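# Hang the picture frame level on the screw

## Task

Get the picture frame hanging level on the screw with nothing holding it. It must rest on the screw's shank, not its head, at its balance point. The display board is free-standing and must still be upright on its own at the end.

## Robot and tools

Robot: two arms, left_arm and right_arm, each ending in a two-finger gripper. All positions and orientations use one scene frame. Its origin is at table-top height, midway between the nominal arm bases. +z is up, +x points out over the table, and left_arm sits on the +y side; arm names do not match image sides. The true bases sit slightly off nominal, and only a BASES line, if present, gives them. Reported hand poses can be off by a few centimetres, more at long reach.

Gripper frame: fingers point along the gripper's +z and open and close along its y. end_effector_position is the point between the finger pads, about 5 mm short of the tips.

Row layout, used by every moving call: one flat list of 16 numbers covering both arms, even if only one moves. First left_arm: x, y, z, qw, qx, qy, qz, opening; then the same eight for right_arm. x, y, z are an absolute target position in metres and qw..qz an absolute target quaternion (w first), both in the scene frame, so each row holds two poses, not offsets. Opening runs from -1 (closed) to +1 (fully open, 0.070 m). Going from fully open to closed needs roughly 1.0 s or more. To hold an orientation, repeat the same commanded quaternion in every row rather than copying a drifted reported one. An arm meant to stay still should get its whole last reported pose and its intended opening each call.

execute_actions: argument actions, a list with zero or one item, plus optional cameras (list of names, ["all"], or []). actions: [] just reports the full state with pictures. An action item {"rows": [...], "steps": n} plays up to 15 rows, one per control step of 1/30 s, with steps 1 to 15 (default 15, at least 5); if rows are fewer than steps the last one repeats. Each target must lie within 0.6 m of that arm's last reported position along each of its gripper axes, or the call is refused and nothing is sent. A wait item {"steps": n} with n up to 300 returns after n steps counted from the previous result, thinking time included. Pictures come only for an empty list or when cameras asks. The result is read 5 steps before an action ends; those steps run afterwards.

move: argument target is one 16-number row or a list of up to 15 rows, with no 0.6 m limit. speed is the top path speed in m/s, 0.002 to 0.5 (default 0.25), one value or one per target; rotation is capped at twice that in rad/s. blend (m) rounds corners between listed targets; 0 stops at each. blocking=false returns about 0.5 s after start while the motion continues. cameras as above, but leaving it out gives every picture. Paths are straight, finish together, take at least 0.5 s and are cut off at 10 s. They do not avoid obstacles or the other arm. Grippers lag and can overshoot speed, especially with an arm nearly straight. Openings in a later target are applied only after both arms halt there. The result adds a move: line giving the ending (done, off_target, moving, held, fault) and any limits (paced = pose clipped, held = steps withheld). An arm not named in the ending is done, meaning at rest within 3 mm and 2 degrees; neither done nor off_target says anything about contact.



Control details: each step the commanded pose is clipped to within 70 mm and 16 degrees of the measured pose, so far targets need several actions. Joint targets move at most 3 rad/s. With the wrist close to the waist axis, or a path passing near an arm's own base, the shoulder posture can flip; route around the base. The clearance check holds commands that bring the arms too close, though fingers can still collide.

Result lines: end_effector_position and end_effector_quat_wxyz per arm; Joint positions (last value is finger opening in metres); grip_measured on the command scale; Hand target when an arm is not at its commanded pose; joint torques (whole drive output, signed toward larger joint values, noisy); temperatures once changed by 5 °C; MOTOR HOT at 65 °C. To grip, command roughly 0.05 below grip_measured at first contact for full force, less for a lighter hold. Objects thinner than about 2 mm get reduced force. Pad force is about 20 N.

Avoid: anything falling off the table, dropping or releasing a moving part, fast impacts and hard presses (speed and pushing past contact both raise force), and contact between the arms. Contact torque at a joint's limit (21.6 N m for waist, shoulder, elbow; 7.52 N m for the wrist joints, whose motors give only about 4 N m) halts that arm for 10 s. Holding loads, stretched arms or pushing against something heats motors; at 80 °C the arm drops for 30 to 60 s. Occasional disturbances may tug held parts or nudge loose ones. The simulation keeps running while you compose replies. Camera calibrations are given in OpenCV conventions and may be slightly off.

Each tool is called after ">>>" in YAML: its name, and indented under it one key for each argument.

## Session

>>> execute_actions:
  actions: []
  cameras: ["all"]

Scene clock: 0.00 s of 4500.00 s.
left_arm: end_effector_position=(+0.4202, +0.3387, +0.3327) grip_measured=+0.98 end_effector_quat_wxyz=(+0.569, -0.093, +0.773, -0.263) | right_arm: end_effector_position=(+0.0592, +0.1070, +0.2848) grip_measured=+0.98 end_effector_quat_wxyz=(-0.315, +0.854, -0.247, -0.332)
Joint positions: left_arm=[0.682 1.54 -1.063 -1.578 0.957 1.346 0.069] | right_arm=[1.098 1.584 -1.251 0.984 0.989 -1.935 0.069]
Joint torques (N m): no reading
Motor temperatures (°C): left_arm=[30 31 31 31 34 29] | right_arm=[29 30 32 34 37 31]
Hand target: left_arm +0.4202, +0.3387, +0.3327; +0.569, -0.093, +0.773, -0.263 | right_arm +0.0592, +0.1070, +0.2848; -0.315, +0.854, -0.247, -0.332
camera_calibration:
cam_left_wrist: T_world_to_cam=[[-0.138706, -0.855818, 0.498333, 0.185907], [-0.798703, -0.200837, -0.56722, 0.592892], [0.585521, -0.476697, -0.655687, 0.255288], [0, 0, 0, 1]] pos_world=[0.349855, 0.399872, 0.411046]
cam_right_wrist: T_world_to_cam=[[0.659874, 0.664269, 0.351161, -0.209506], [0.748517, -0.621891, -0.230161, 0.0814786], [0.0654945, 0.414727, -0.907586, 0.32858], [0, 0, 0, 1]] pos_world=[0.0557395, 0.0535684, 0.390538]

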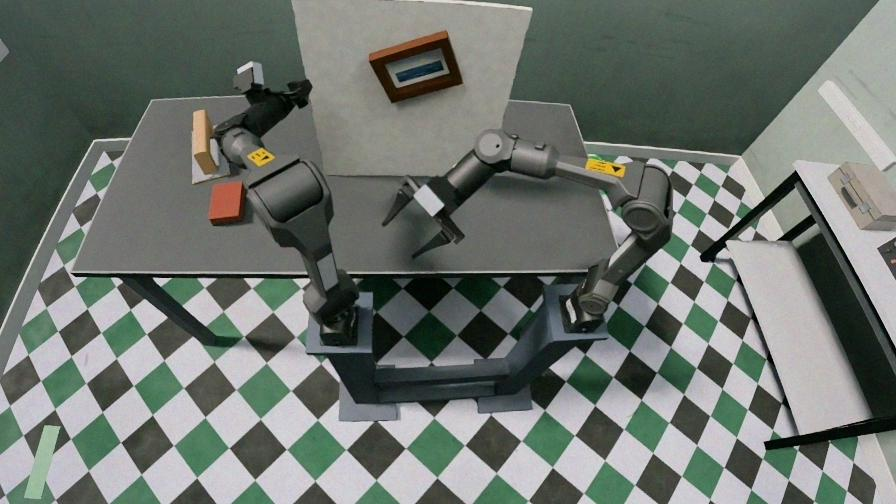

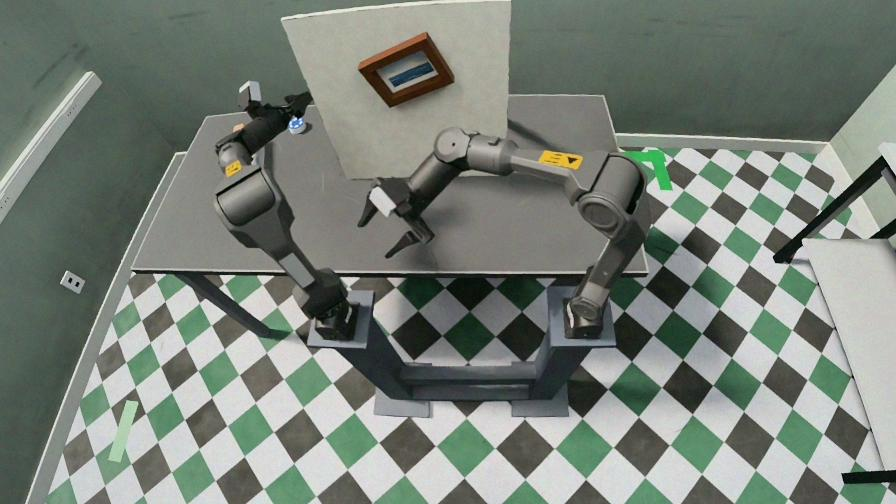

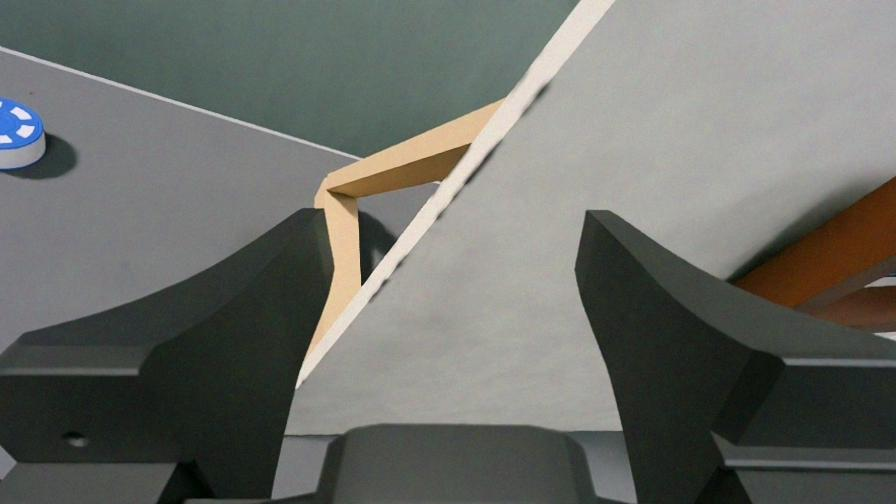

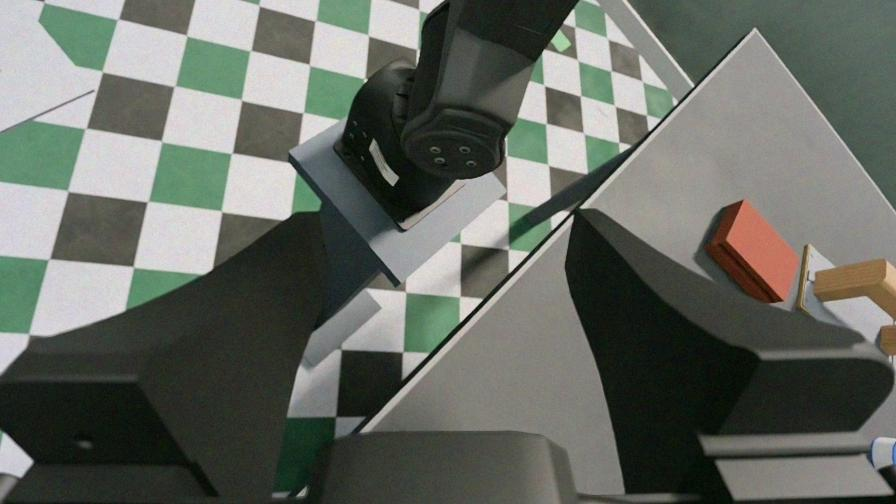

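>>> zoom_image:
  camera: "cam_head_left"
  region: [360, 20, 470, 110]

>>> zoom_image:
  camera: "cam_head_right"
  region: [350, 20, 460, 110]

Scaled by 4.582 from the camera's 896x504 image, which has a finer 1280x720 frame.

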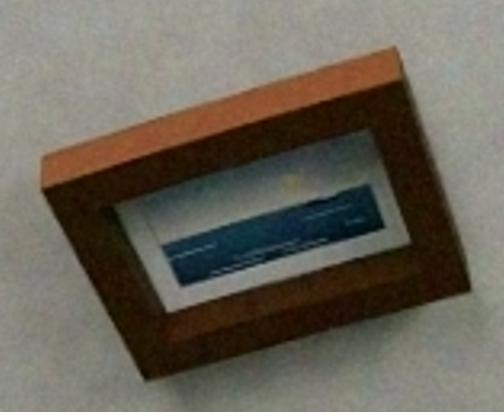

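Scaled by 4.582 from the camera's 896x504 image, which has a finer 1280x720 frame.

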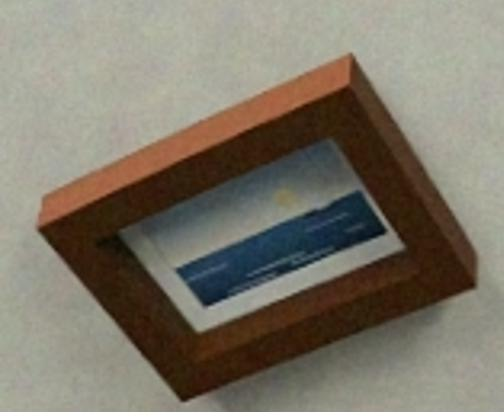

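>>> move:
  target:
    - [0.36, 0.25, 0.34, 0.45, -0.45, 0.545, -0.545, 0.3, 0.20, -0.06, 0.40, 0.24, 0.24, 0.665, 0.665, 0.98]
    - [0.28, 0.12, 0.335, 0.385, -0.593, 0.385, -0.593, 0.3, 0.35, -0.12, 0.45, 0.2418, 0.2418, 0.6645, 0.6645, 0.6]
  speed: [0.3, 0.25]
  blend: [0.03, 0]

Scene clock: 10.77 s of 4500.00 s.
left_arm: end_effector_position=(+0.2801, +0.1200, +0.3348) grip_measured=+0.30 end_effector_quat_wxyz=(-0.385, +0.593, -0.385, +0.593) | right_arm: end_effector_position=(+0.3503, -0.1202, +0.4501) grip_measured=+0.60 end_effector_quat_wxyz=(+0.242, +0.242, +0.664, +0.664)
Joint positions: left_arm=[-1.126 1.073 -0.476 -1.345 -1.19 -0.973 0.046] | right_arm=[0.096 1.239 -1.06 1.659 0.804 -0.127 0.056]
Joint torques (N m): left_arm=[0.07 -2.91 -3.37 0.59 -0.62 0.07] | right_arm=[0.68 -4.27 -3.81 0.81 0.2 -0.21]
Off the commanded pose: left_arm 0.000 m, 0 deg | right_arm 0.000 m, 0 deg.
Kept back: nothing.
move: done; limits=paced
camera_calibration:
cam_left_wrist: T_world_to_cam=[[0.0233503, 0.396272, 0.917836, -0.357792], [-0.559642, -0.755574, 0.340453, 0.134027], [0.828405, -0.521609, 0.204127, -0.116035], [0, 0, 0, 1]]
cam_right_wrist: T_world_to_cam=[[-0.0361878, 0.0172714, -0.999196, 0.465117], [-0.998439, 0.0419327, 0.0368852, 0.331895], [0.0425361, 0.998971, 0.015727, 0.216483], [0, 0, 0, 1]]

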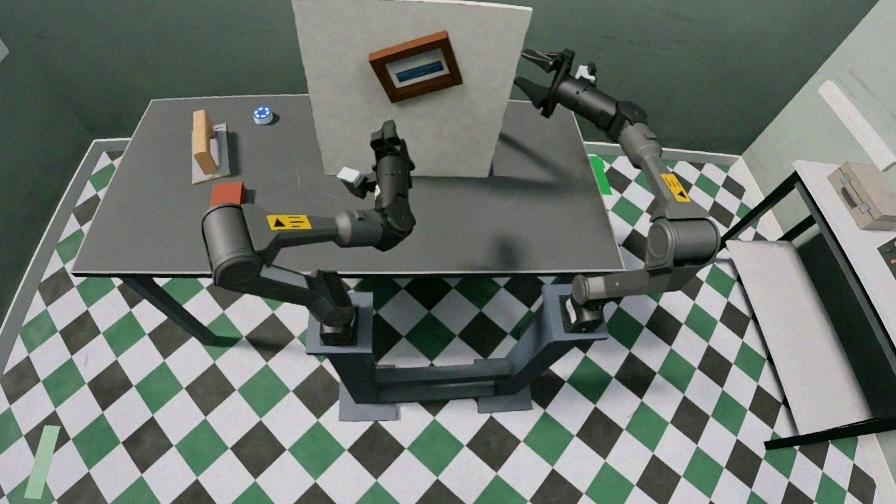

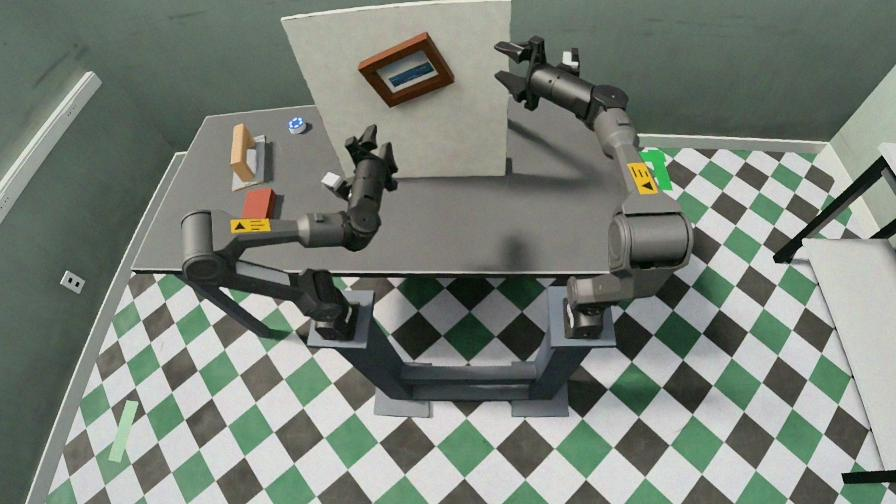

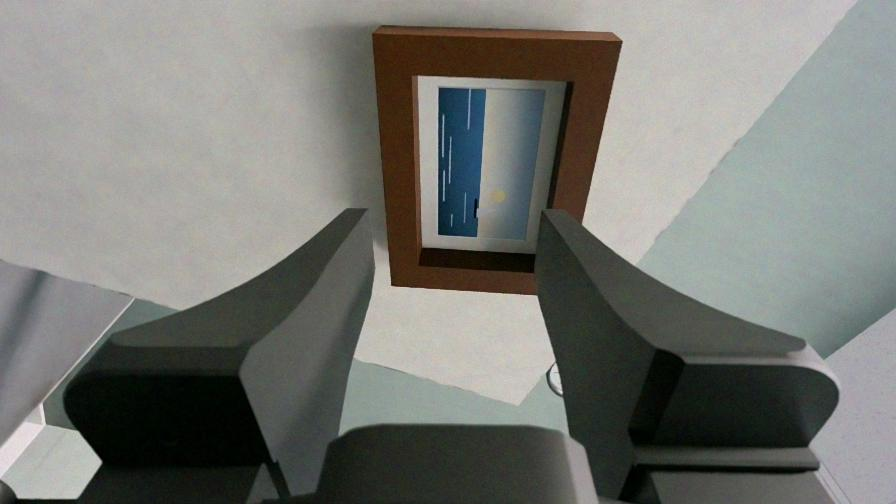

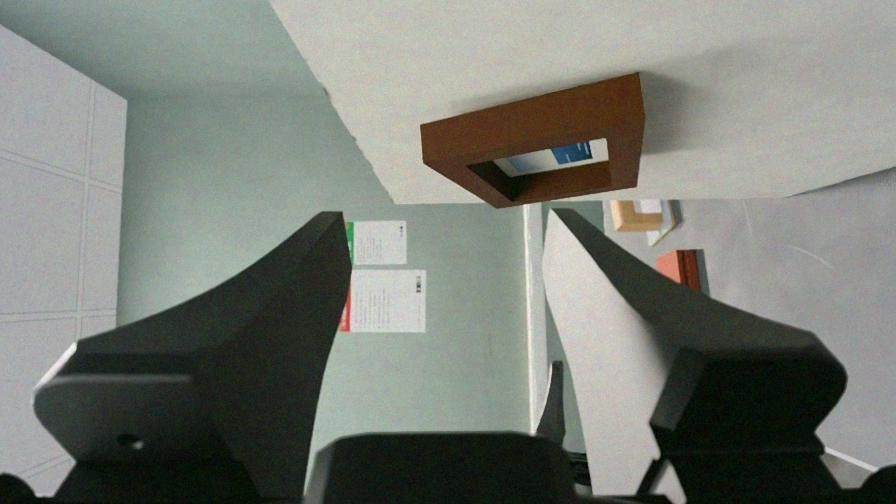

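>>> zoom_image:
  camera: "cam_right_wrist"
  region: [400, 50, 680, 220]

Scaled by 1.800 from the camera's 896x504 image, which has a finer 1280x720 frame.

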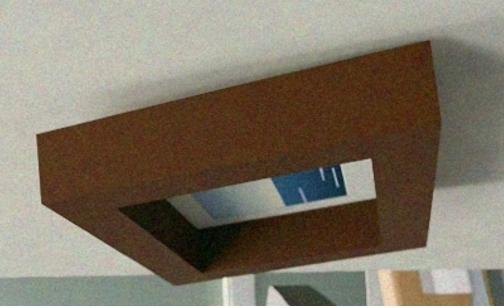

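>>> move:
  target: [0.365, 0.0597, 0.3209, 0.39388, -0.58725, 0.39388, -0.58725, 0.1, 0.41, -0.06, 0.44, 0.1711, 0.1711, 0.6861, 0.6861, 0.59]
  speed: 0.2

>>> zoom_image:
  camera: "cam_right_wrist"
  region: [340, 120, 560, 270]

Scene clock: 15.10 s of 4500.00 s.
left_arm: end_effector_position=(+0.3655, +0.0592, +0.3205) grip_measured=+0.10 end_effector_quat_wxyz=(-0.394, +0.587, -0.394, +0.587) | right_arm: end_effector_position=(+0.4103, -0.0600, +0.4401) grip_measured=+0.59 end_effector_quat_wxyz=(+0.171, +0.171, +0.686, +0.686)
Joint positions: left_arm=[-0.896 1.484 -0.74 -1.121 -1.056 -1.164 0.038] | right_arm=[0.187 1.6 -1.375 1.675 0.926 -0.173 0.056]
Joint torques (N m): left_arm=[-0.51 -6.13 -1.42 0.42 -1.18 0] | right_arm=[-0.04 -7.1 -3.75 0.83 0.17 -0.02]
Off the commanded pose: left_arm 0.001 m, 0 deg | right_arm 0.000 m, 0 deg.
Kept back: nothing.
move: done
camera_calibration:
cam_left_wrist: T_world_to_cam=[[0.023919, 0.368134, 0.929465, -0.324906], [-0.559856, -0.765332, 0.317533, 0.14879], [0.828244, -0.527962, 0.187796, -0.209931], [0, 0, 0, 1]]
cam_right_wrist: T_world_to_cam=[[-0.0383266, 0.00930647, -0.999222, 0.456735], [-0.985322, -0.166814, 0.0362398, 0.372029], [-0.166347, 0.985944, 0.0155633, 0.238935], [0, 0, 0, 1]]

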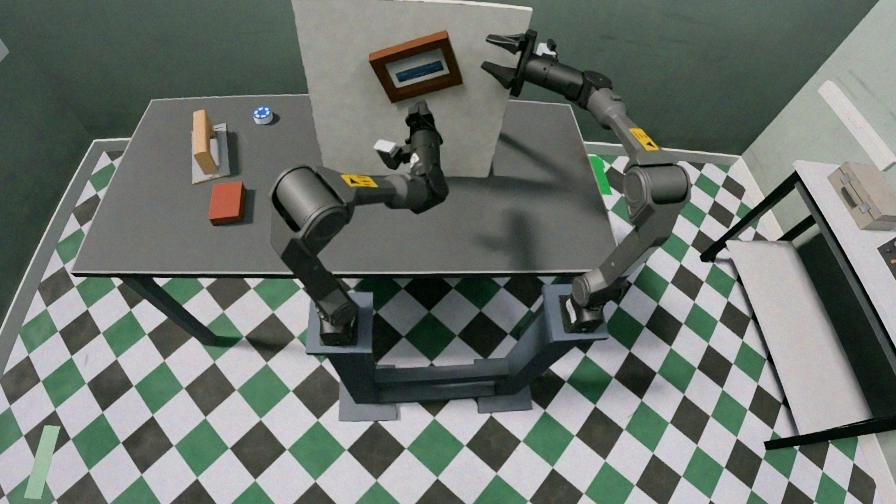

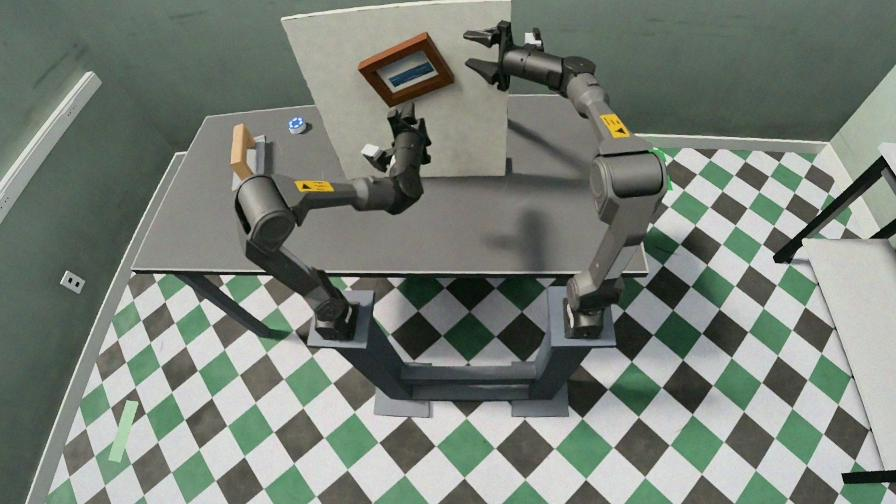

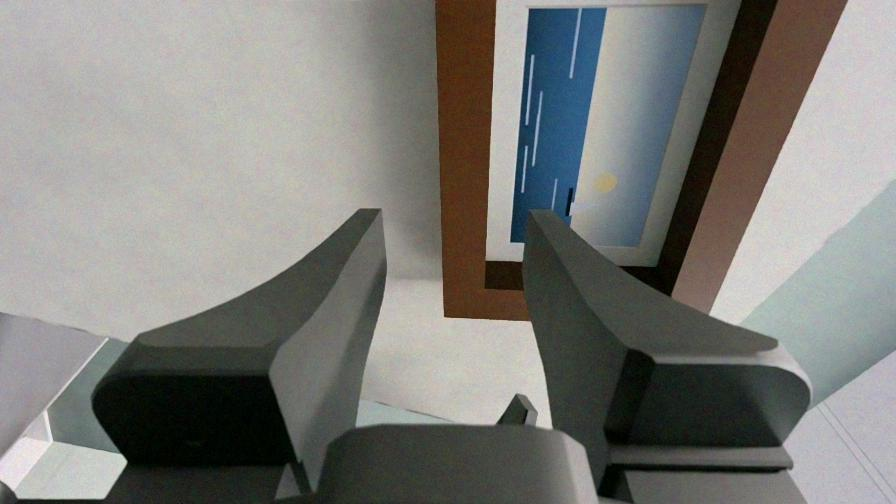

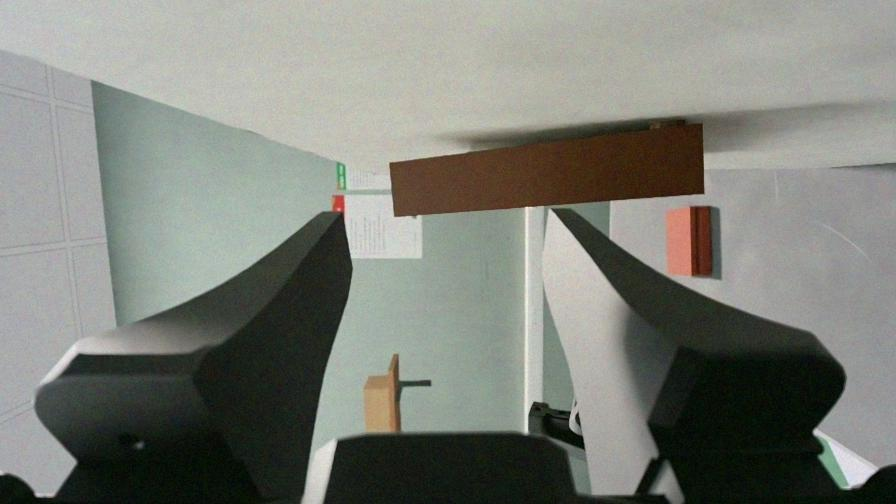

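Scaled by 2.291 from the camera's 896x504 image, which has a finer 1280x720 frame.

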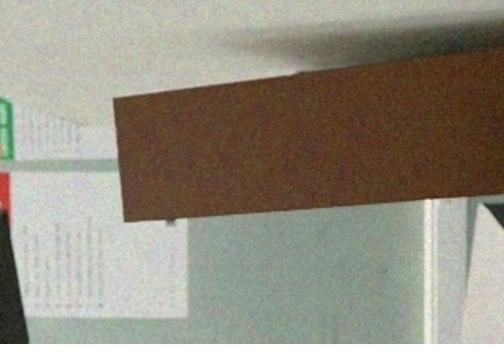

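>>> move:
  target: [0.365, 0.0597, 0.3209, 0.39388, -0.58725, 0.39388, -0.58725, 0.1, 0.421, -0.06, 0.44, 0.1711, 0.1711, 0.6861, 0.6861, 0.59]
  speed: 0.05
  cameras: ["cam_right_wrist", "cam_head_right", "cam_head_left"]

>>> zoom_image:
  camera: "cam_right_wrist"
  region: [340, 90, 480, 190]

Scene clock: 17.07 s of 4500.00 s.
left_arm: end_effector_position=(+0.3651, +0.0598, +0.3209) grip_measured=+0.10 end_effector_quat_wxyz=(-0.394, +0.587, -0.394, +0.587) | right_arm: end_effector_position=(+0.4212, -0.0601, +0.4401) grip_measured=+0.59 end_effector_quat_wxyz=(+0.171, +0.171, +0.686, +0.686)
Joint positions: left_arm=[-0.896 1.481 -0.738 -1.121 -1.056 -1.164 0.038] | right_arm=[0.181 1.638 -1.42 1.669 0.931 -0.163 0.056]
Joint torques (N m): left_arm=[-0.68 -5.98 -1.85 0.44 -1.16 0.11] | right_arm=[-0.27 -6.39 -4.27 0.71 0.23 0.12]
Off the commanded pose: left_arm 0.000 m, 0 deg | right_arm 0.000 m, 0 deg.
Kept back: nothing.
move: done
camera_calibration:
cam_right_wrist: T_world_to_cam=[[-0.038651, 0.00977211, -0.999205, 0.457245], [-0.985328, -0.166729, 0.0364836, 0.382667], [-0.16624, 0.985954, 0.016073, 0.240528], [0, 0, 0, 1]]
Images, in order: cam_head_left, cam_head_right, cam_right_wrist.

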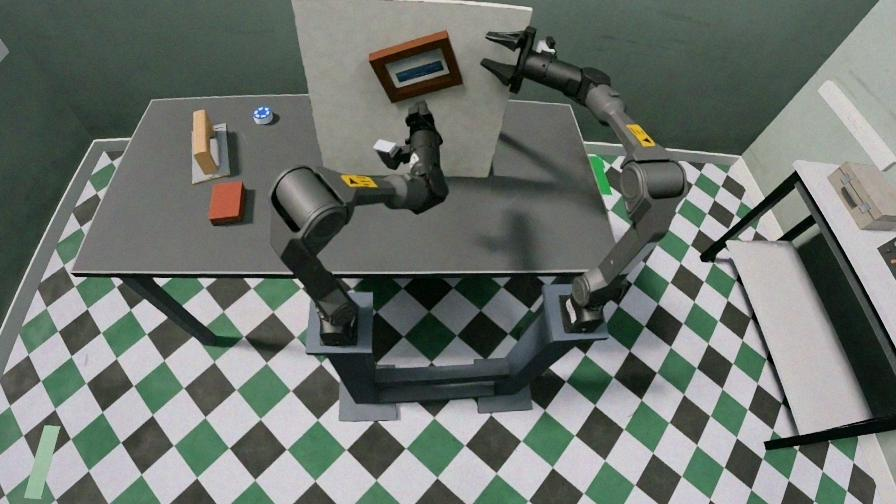

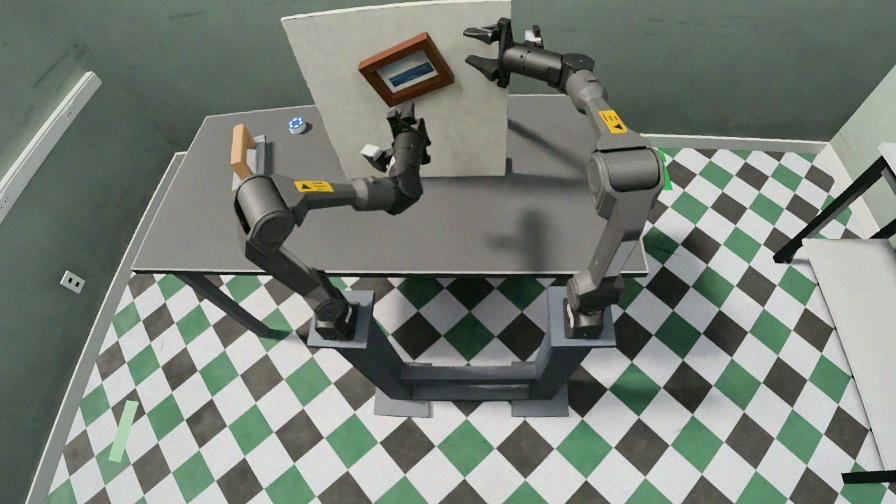

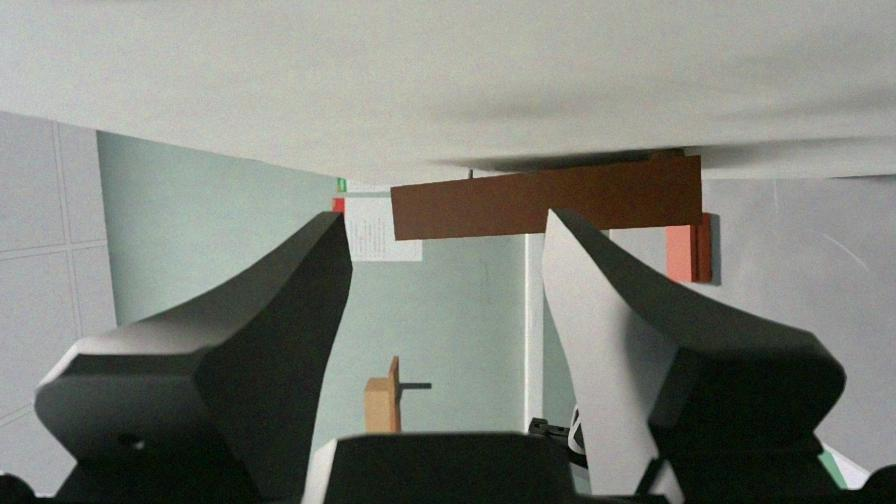

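Scaled by 3.600 from the camera's 896x504 image, which has a finer 1280x720 frame.

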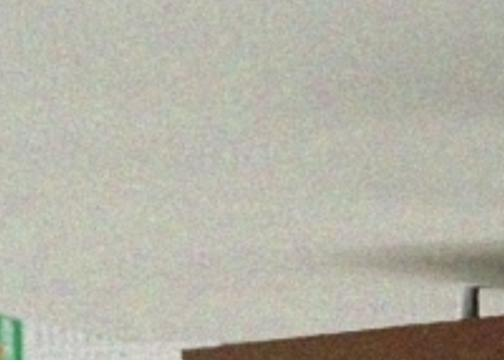

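>>> move:
  target:
    - [0.40, 0.0602, 0.3217, 0.39388, -0.58725, 0.39388, -0.58725, 0.1, 0.400, -0.088, 0.438, 0.1228, 0.1228, 0.6964, 0.6964, 0.59]
    - [0.440, 0.0602, 0.3217, 0.39388, -0.58725, 0.39388, -0.58725, 0.1, 0.411, -0.086, 0.438, 0.1228, 0.1228, 0.6964, 0.6964, 0.59]
  speed: [0.06, 0.03]
  blend: [0.005, 0]

>>> zoom_image:
  camera: "cam_right_wrist"
  region: [380, 80, 520, 180]

Scene clock: 21.27 s of 4500.00 s.
left_arm: end_effector_position=(+0.4402, +0.0602, +0.3217) grip_measured=+0.10 end_effector_quat_wxyz=(-0.394, +0.587, -0.394, +0.587) | right_arm: end_effector_position=(+0.4110, -0.0862, +0.4384) grip_measured=+0.59 end_effector_quat_wxyz=(+0.123, +0.122, +0.696, +0.697)
Joint positions: left_arm=[-0.681 1.652 -0.943 -0.953 -0.891 -1.235 0.038] | right_arm=[0.053 1.69 -1.478 1.621 1.195 -0.135 0.056]
Joint torques (N m): left_arm=[-0.19 -6.09 -2.43 0.45 -1.08 -0.09] | right_arm=[0.69 -6.07 -4.4 0.86 -0.01 0.15]
Off the commanded pose: left_arm 0.000 m, 0 deg | right_arm 0.000 m, 0 deg.
Kept back: nothing.
move: done
camera_calibration:
cam_left_wrist: T_world_to_cam=[[0.0233146, 0.368611, 0.929291, -0.327854], [-0.560009, -0.765204, 0.317574, 0.191014], [0.828158, -0.527816, 0.188585, -0.271727], [0, 0, 0, 1]]
cam_right_wrist: T_world_to_cam=[[-0.038409, 0.0043315, -0.999253, 0.454844], [-0.952542, -0.302354, 0.0353029, 0.343664], [-0.301975, 0.953186, 0.015739, 0.317727], [0, 0, 0, 1]]

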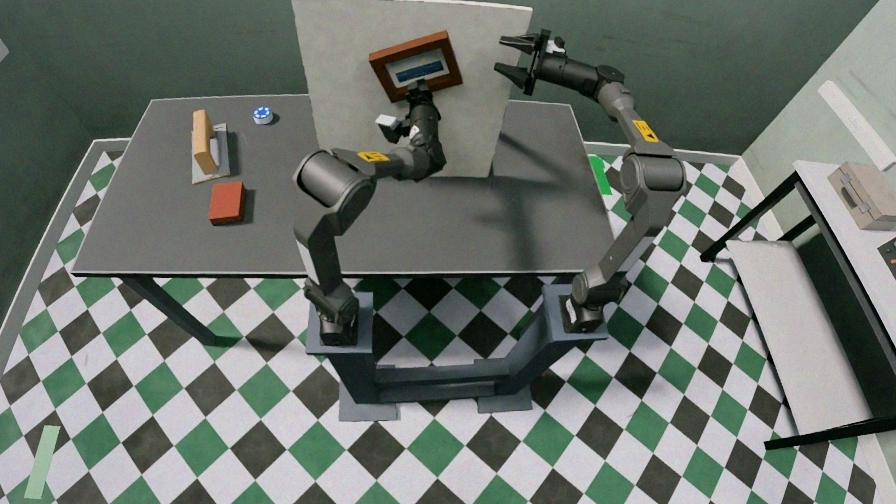

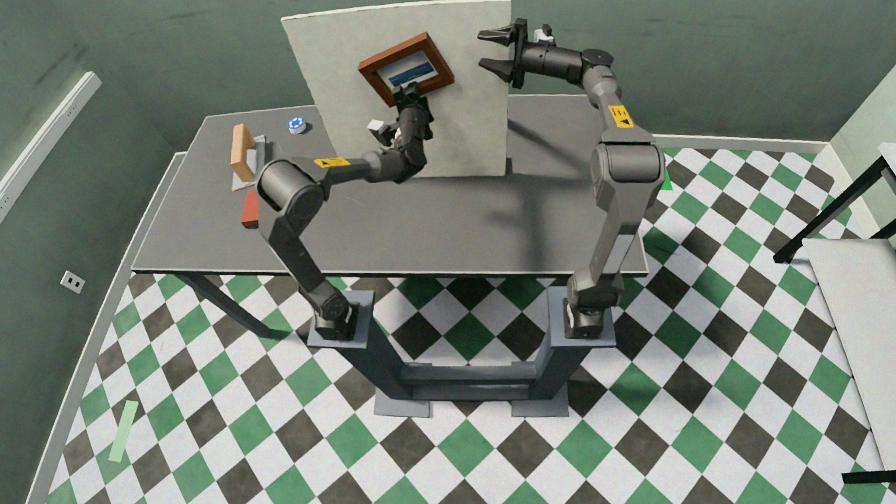

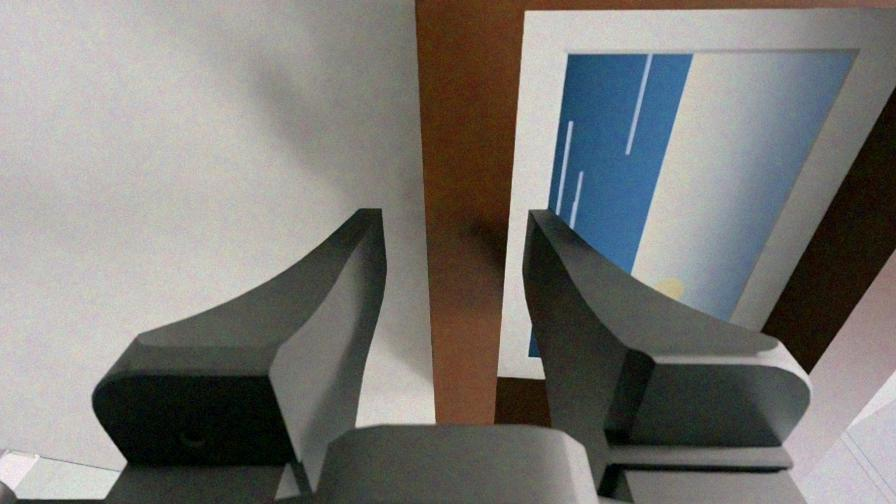

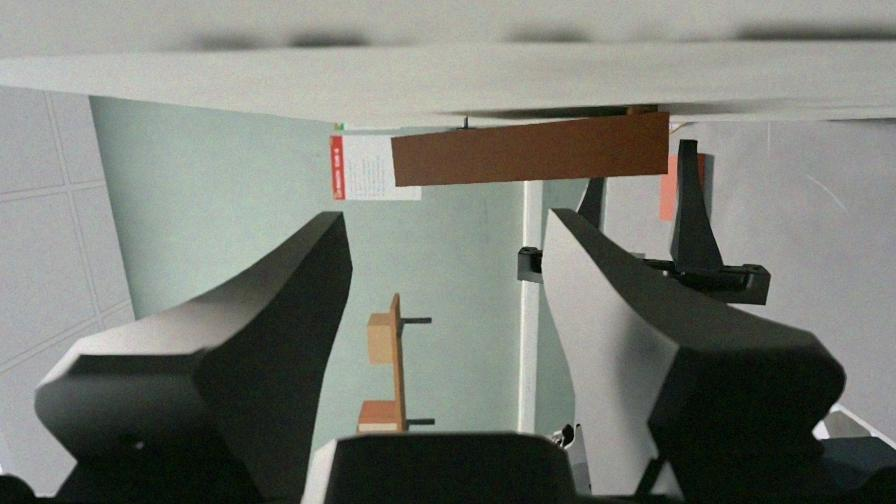

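Scaled by 3.600 from the camera's 896x504 image, which has a finer 1280x720 frame.

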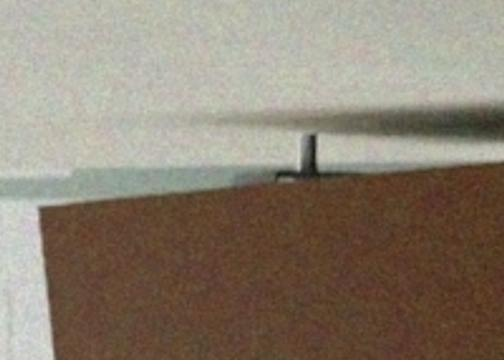

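>>> move:
  target:
    - [0.446, 0.0612, 0.3242, 0.39388, -0.58725, 0.39388, -0.58725, 0.1, 0.411, -0.086, 0.438, 0.1228, 0.1228, 0.6964, 0.6964, 0.59]
    - [0.446, 0.0612, 0.3242, 0.39388, -0.58725, 0.39388, -0.58725, -0.5, 0.411, -0.086, 0.438, 0.1228, 0.1228, 0.6964, 0.6964, 0.59]
  speed: 0.02
  cameras: ["cam_left_wrist", "cam_right_wrist"]

>>> zoom_image:
  camera: "cam_right_wrist"
  region: [380, 80, 520, 180]

Scene clock: 23.50 s of 4500.00 s.
left_arm: end_effector_position=(+0.4462, +0.0617, +0.3252) grip_measured=-0.44 end_effector_quat_wxyz=(-0.395, +0.587, -0.392, +0.588) | right_arm: end_effector_position=(+0.4110, -0.0862, +0.4384) grip_measured=+0.59 end_effector_quat_wxyz=(+0.123, +0.122, +0.696, +0.697)
Joint positions: left_arm=[-0.665 1.659 -0.965 -0.947 -0.875 -1.231 0.02] | right_arm=[0.053 1.69 -1.478 1.621 1.195 -0.135 0.056]
Joint torques (N m): left_arm=[-0.63 -5.55 -1.66 0.43 0.08 0.04] | right_arm=[0.39 -7.59 -3.58 0.89 0.18 -0.04]
Off the commanded pose: left_arm 0.001 m, 0 deg | right_arm 0.000 m, 0 deg.
Kept back: nothing.
move: done
camera_calibration:
cam_left_wrist: T_world_to_cam=[[0.0196866, 0.369948, 0.928844, -0.330105], [-0.559437, -0.765899, 0.316906, 0.194419], [0.828639, -0.525869, 0.191885, -0.277972], [0, 0, 0, 1]]
cam_right_wrist: T_world_to_cam=[[-0.038409, 0.0043315, -0.999253, 0.454844], [-0.952542, -0.302354, 0.0353029, 0.343664], [-0.301975, 0.953186, 0.015739, 0.317727], [0, 0, 0, 1]]
Images, in order: cam_left_wrist, cam_right_wrist.

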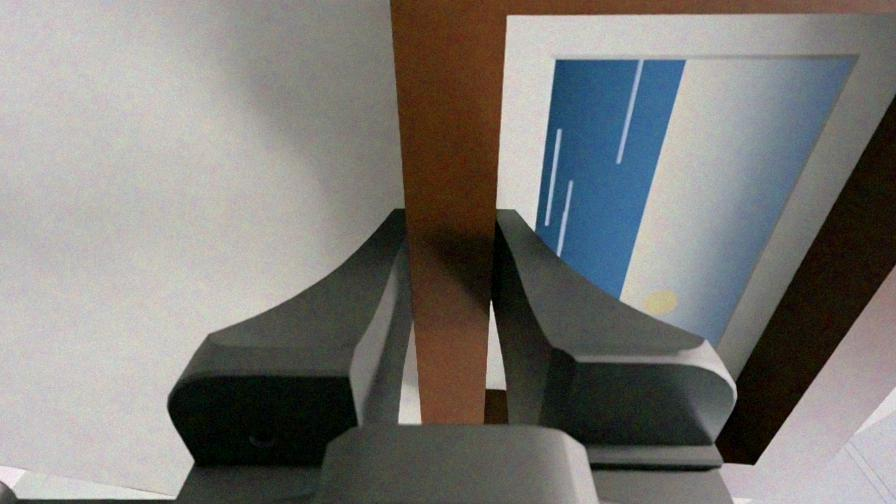

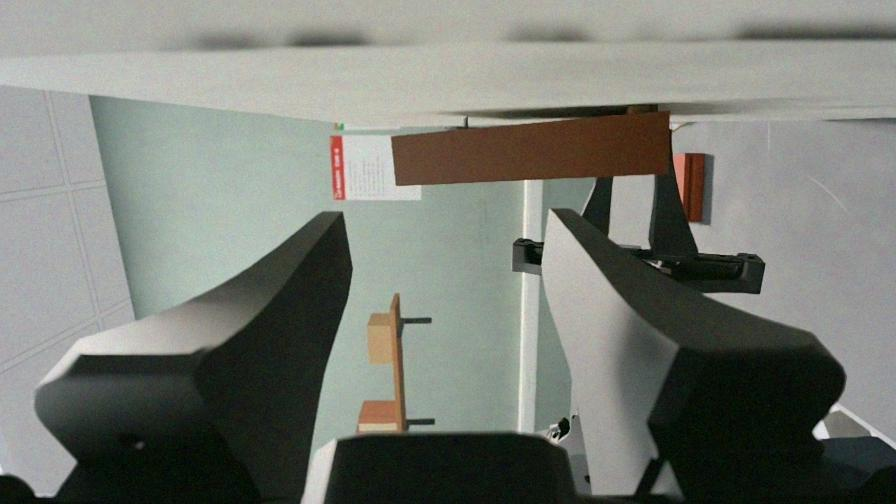

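Scaled by 3.600 from the camera's 896x504 image, which has a finer 1280x720 frame.

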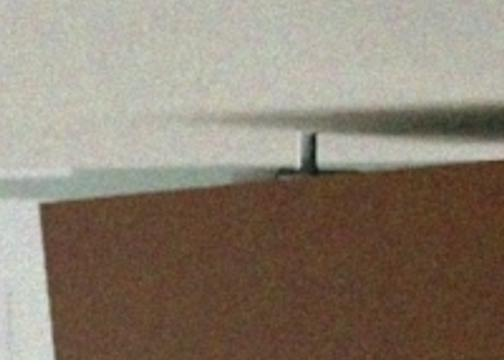

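>>> move:
  target:
    - [0.4445, 0.0638, 0.3303, 0.38874, -0.59067, 0.39899, -0.58380, -0.5, 0.411, -0.086, 0.438, 0.1228, 0.1228, 0.6964, 0.6964, 0.59]
    - [0.4445, 0.0817, 0.3309, 0.49562, -0.50435, 0.50435, -0.49562, -0.5, 0.411, -0.086, 0.438, 0.1228, 0.1228, 0.6964, 0.6964, 0.59]
  speed: [0.015, 0.08]

>>> zoom_image:
  camera: "cam_right_wrist"
  region: [380, 80, 520, 180]

Scene clock: 28.90 s of 4500.00 s.
left_arm: end_effector_position=(+0.4445, +0.0817, +0.3309) grip_measured=-0.44 end_effector_quat_wxyz=(+0.496, -0.504, +0.505, -0.495) | right_arm: end_effector_position=(+0.4110, -0.0862, +0.4384) grip_measured=+0.59 end_effector_quat_wxyz=(+0.123, +0.122, +0.696, +0.697)
Joint positions: left_arm=[-0.609 1.597 -0.935 -0.93 -0.803 -0.832 0.02] | right_arm=[0.053 1.69 -1.478 1.621 1.195 -0.135 0.056]
Joint torques (N m): left_arm=[0.41 -7.44 -3.22 0.82 -0.97 -0.06] | right_arm=[-0.15 -7.57 -3.59 0.95 0.19 -0.18]
Off the commanded pose: left_arm 0.000 m, 0 deg | right_arm 0.000 m, 0 deg.
Kept back: nothing.
move: done
camera_calibration:
cam_left_wrist: T_world_to_cam=[[0.0407465, -0.0120763, 0.999097, -0.344195], [-0.559813, -0.82852, 0.0128166, 0.312877], [0.827616, -0.55983, -0.0405197, -0.187038], [0, 0, 0, 1]]
cam_right_wrist: T_world_to_cam=[[-0.038409, 0.0043315, -0.999253, 0.454844], [-0.952542, -0.302354, 0.0353029, 0.343664], [-0.301975, 0.953186, 0.015739, 0.317727], [0, 0, 0, 1]]

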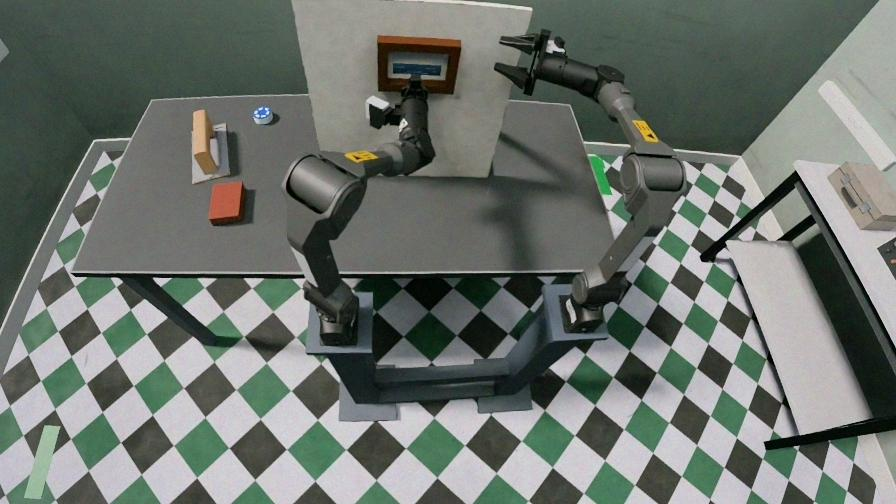

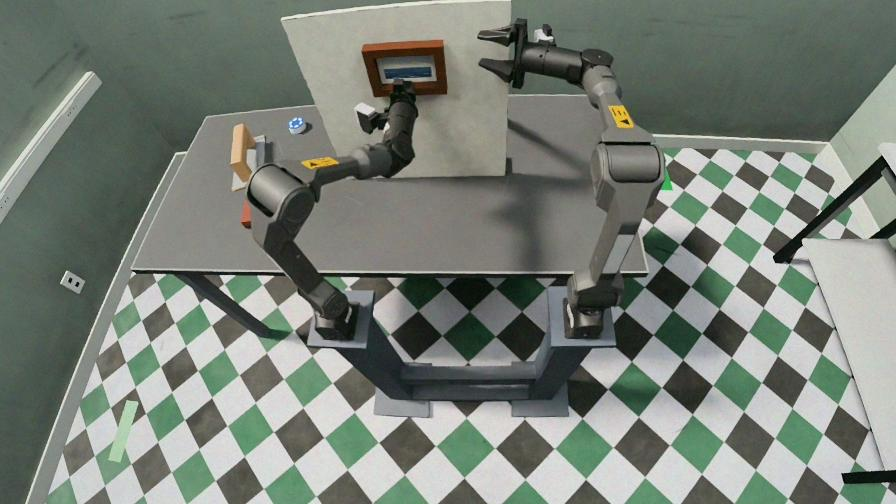

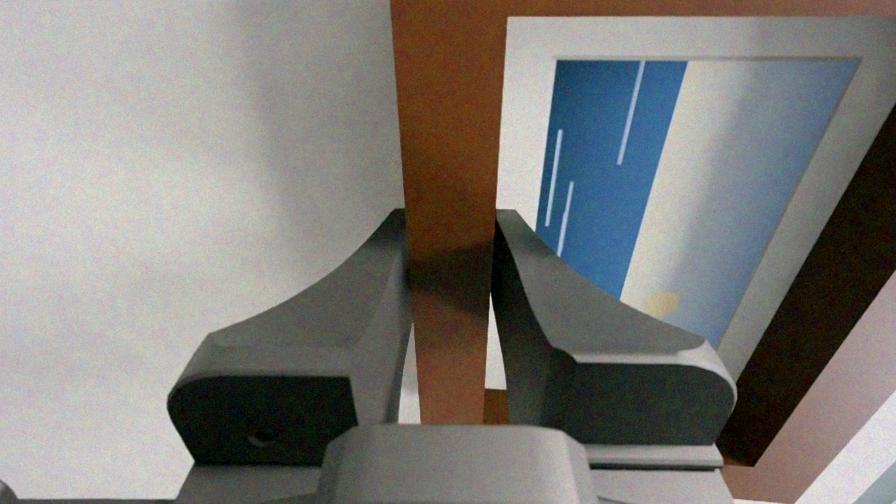

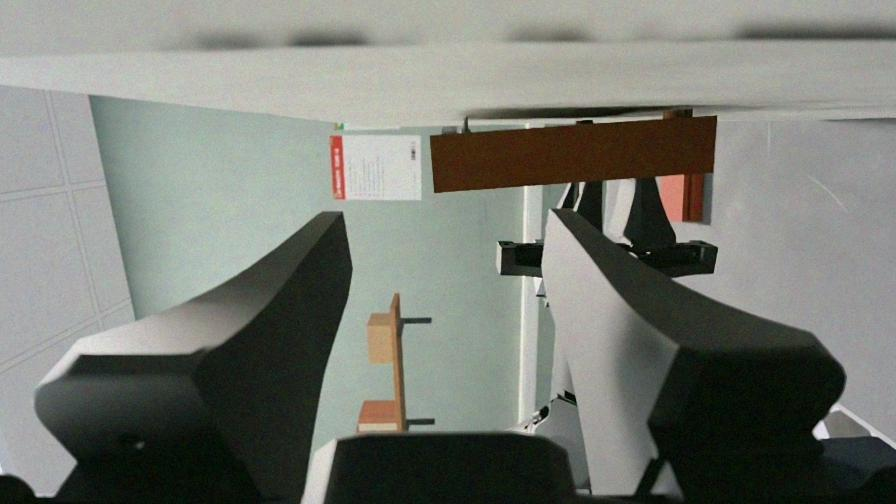

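Scaled by 3.600 from the camera's 896x504 image, which has a finer 1280x720 frame.

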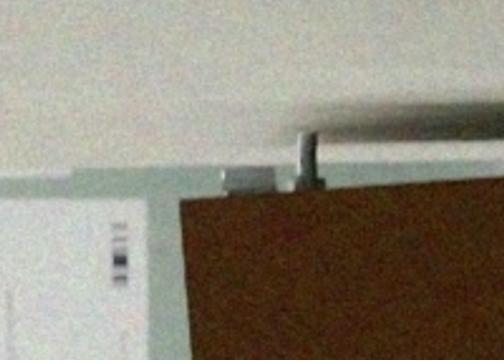

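>>> move:
  target:
    - [0.4445, 0.0817, 0.3265, 0.49562, -0.50435, 0.50435, -0.49562, -0.5, 0.411, -0.086, 0.438, 0.1228, 0.1228, 0.6964, 0.6964, 0.59]
    - [0.4445, 0.0817, 0.3240, 0.49562, -0.50435, 0.50435, -0.49562, -0.5, 0.411, -0.086, 0.438, 0.1228, 0.1228, 0.6964, 0.6964, 0.59]
  speed: [0.015, 0.006]
  blend: [0.002, 0]
  cameras: ["cam_right_wrist", "cam_left_wrist"]

>>> zoom_image:
  camera: "cam_right_wrist"
  region: [380, 80, 520, 180]

Scene clock: 31.10 s of 4500.00 s.
left_arm: end_effector_position=(+0.4445, +0.0817, +0.3243) grip_measured=-0.44 end_effector_quat_wxyz=(+0.496, -0.504, +0.504, -0.496) | right_arm: end_effector_position=(+0.4110, -0.0862, +0.4384) grip_measured=+0.59 end_effector_quat_wxyz=(+0.123, +0.122, +0.696, +0.697)
Joint positions: left_arm=[-0.609 1.609 -0.919 -0.909 -0.82 -0.864 0.02] | right_arm=[0.053 1.69 -1.478 1.621 1.195 -0.135 0.056]
Joint torques (N m): left_arm=[0 -5.56 -2.87 0.64 -1.37 -0.05] | right_arm=[-0.39 -7.52 -3.66 0.98 0.17 -0.17]
Off the commanded pose: left_arm 0.000 m, 0 deg | right_arm 0.000 m, 0 deg.
Kept back: nothing.
move: done; blend cut to 0.0013 m at target 1
camera_calibration:
cam_left_wrist: T_world_to_cam=[[0.0403589, -0.0110371, 0.999124, -0.337466], [-0.55972, -0.828573, 0.0134564, 0.31274], [0.827699, -0.559773, -0.039618, -0.187602], [0, 0, 0, 1]]
cam_right_wrist: T_world_to_cam=[[-0.038409, 0.0043315, -0.999253, 0.454844], [-0.952542, -0.302354, 0.0353029, 0.343664], [-0.301975, 0.953186, 0.015739, 0.317727], [0, 0, 0, 1]]
Images, in order: cam_left_wrist, cam_right_wrist.

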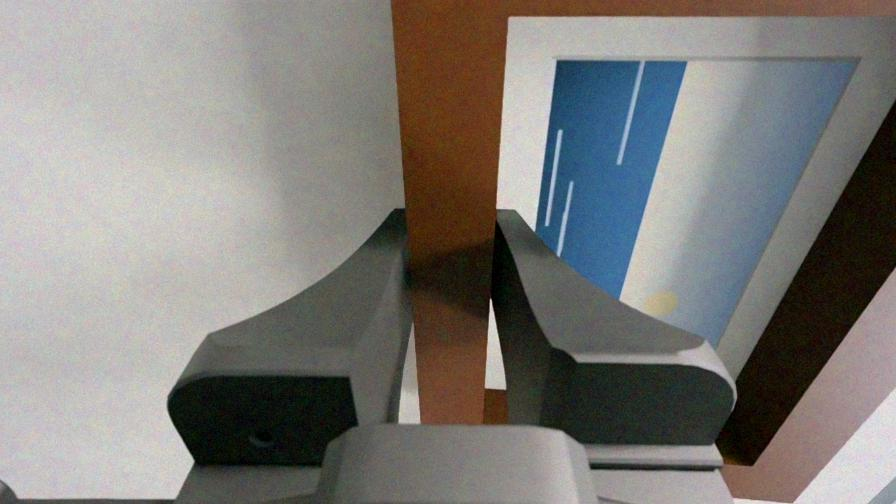

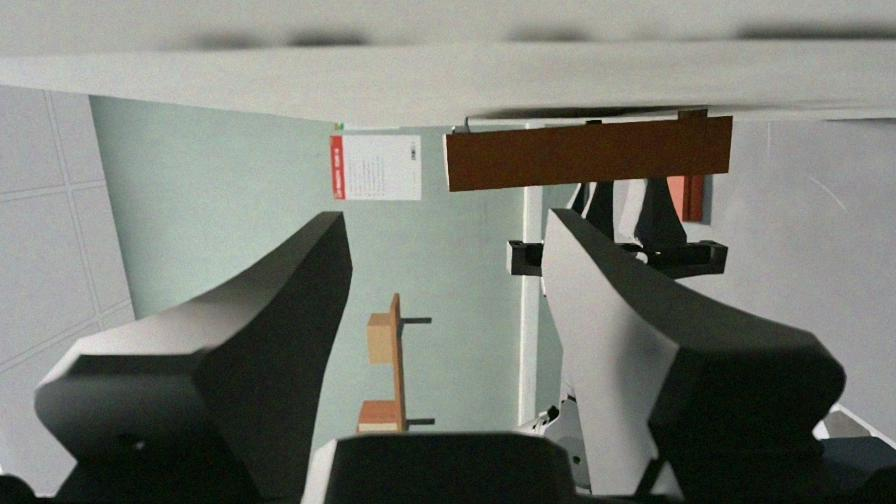

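Scaled by 3.600 from the camera's 896x504 image, which has a finer 1280x720 frame.

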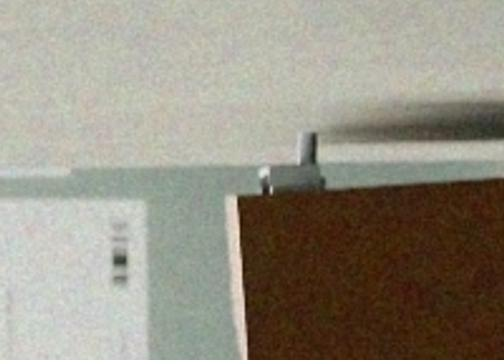

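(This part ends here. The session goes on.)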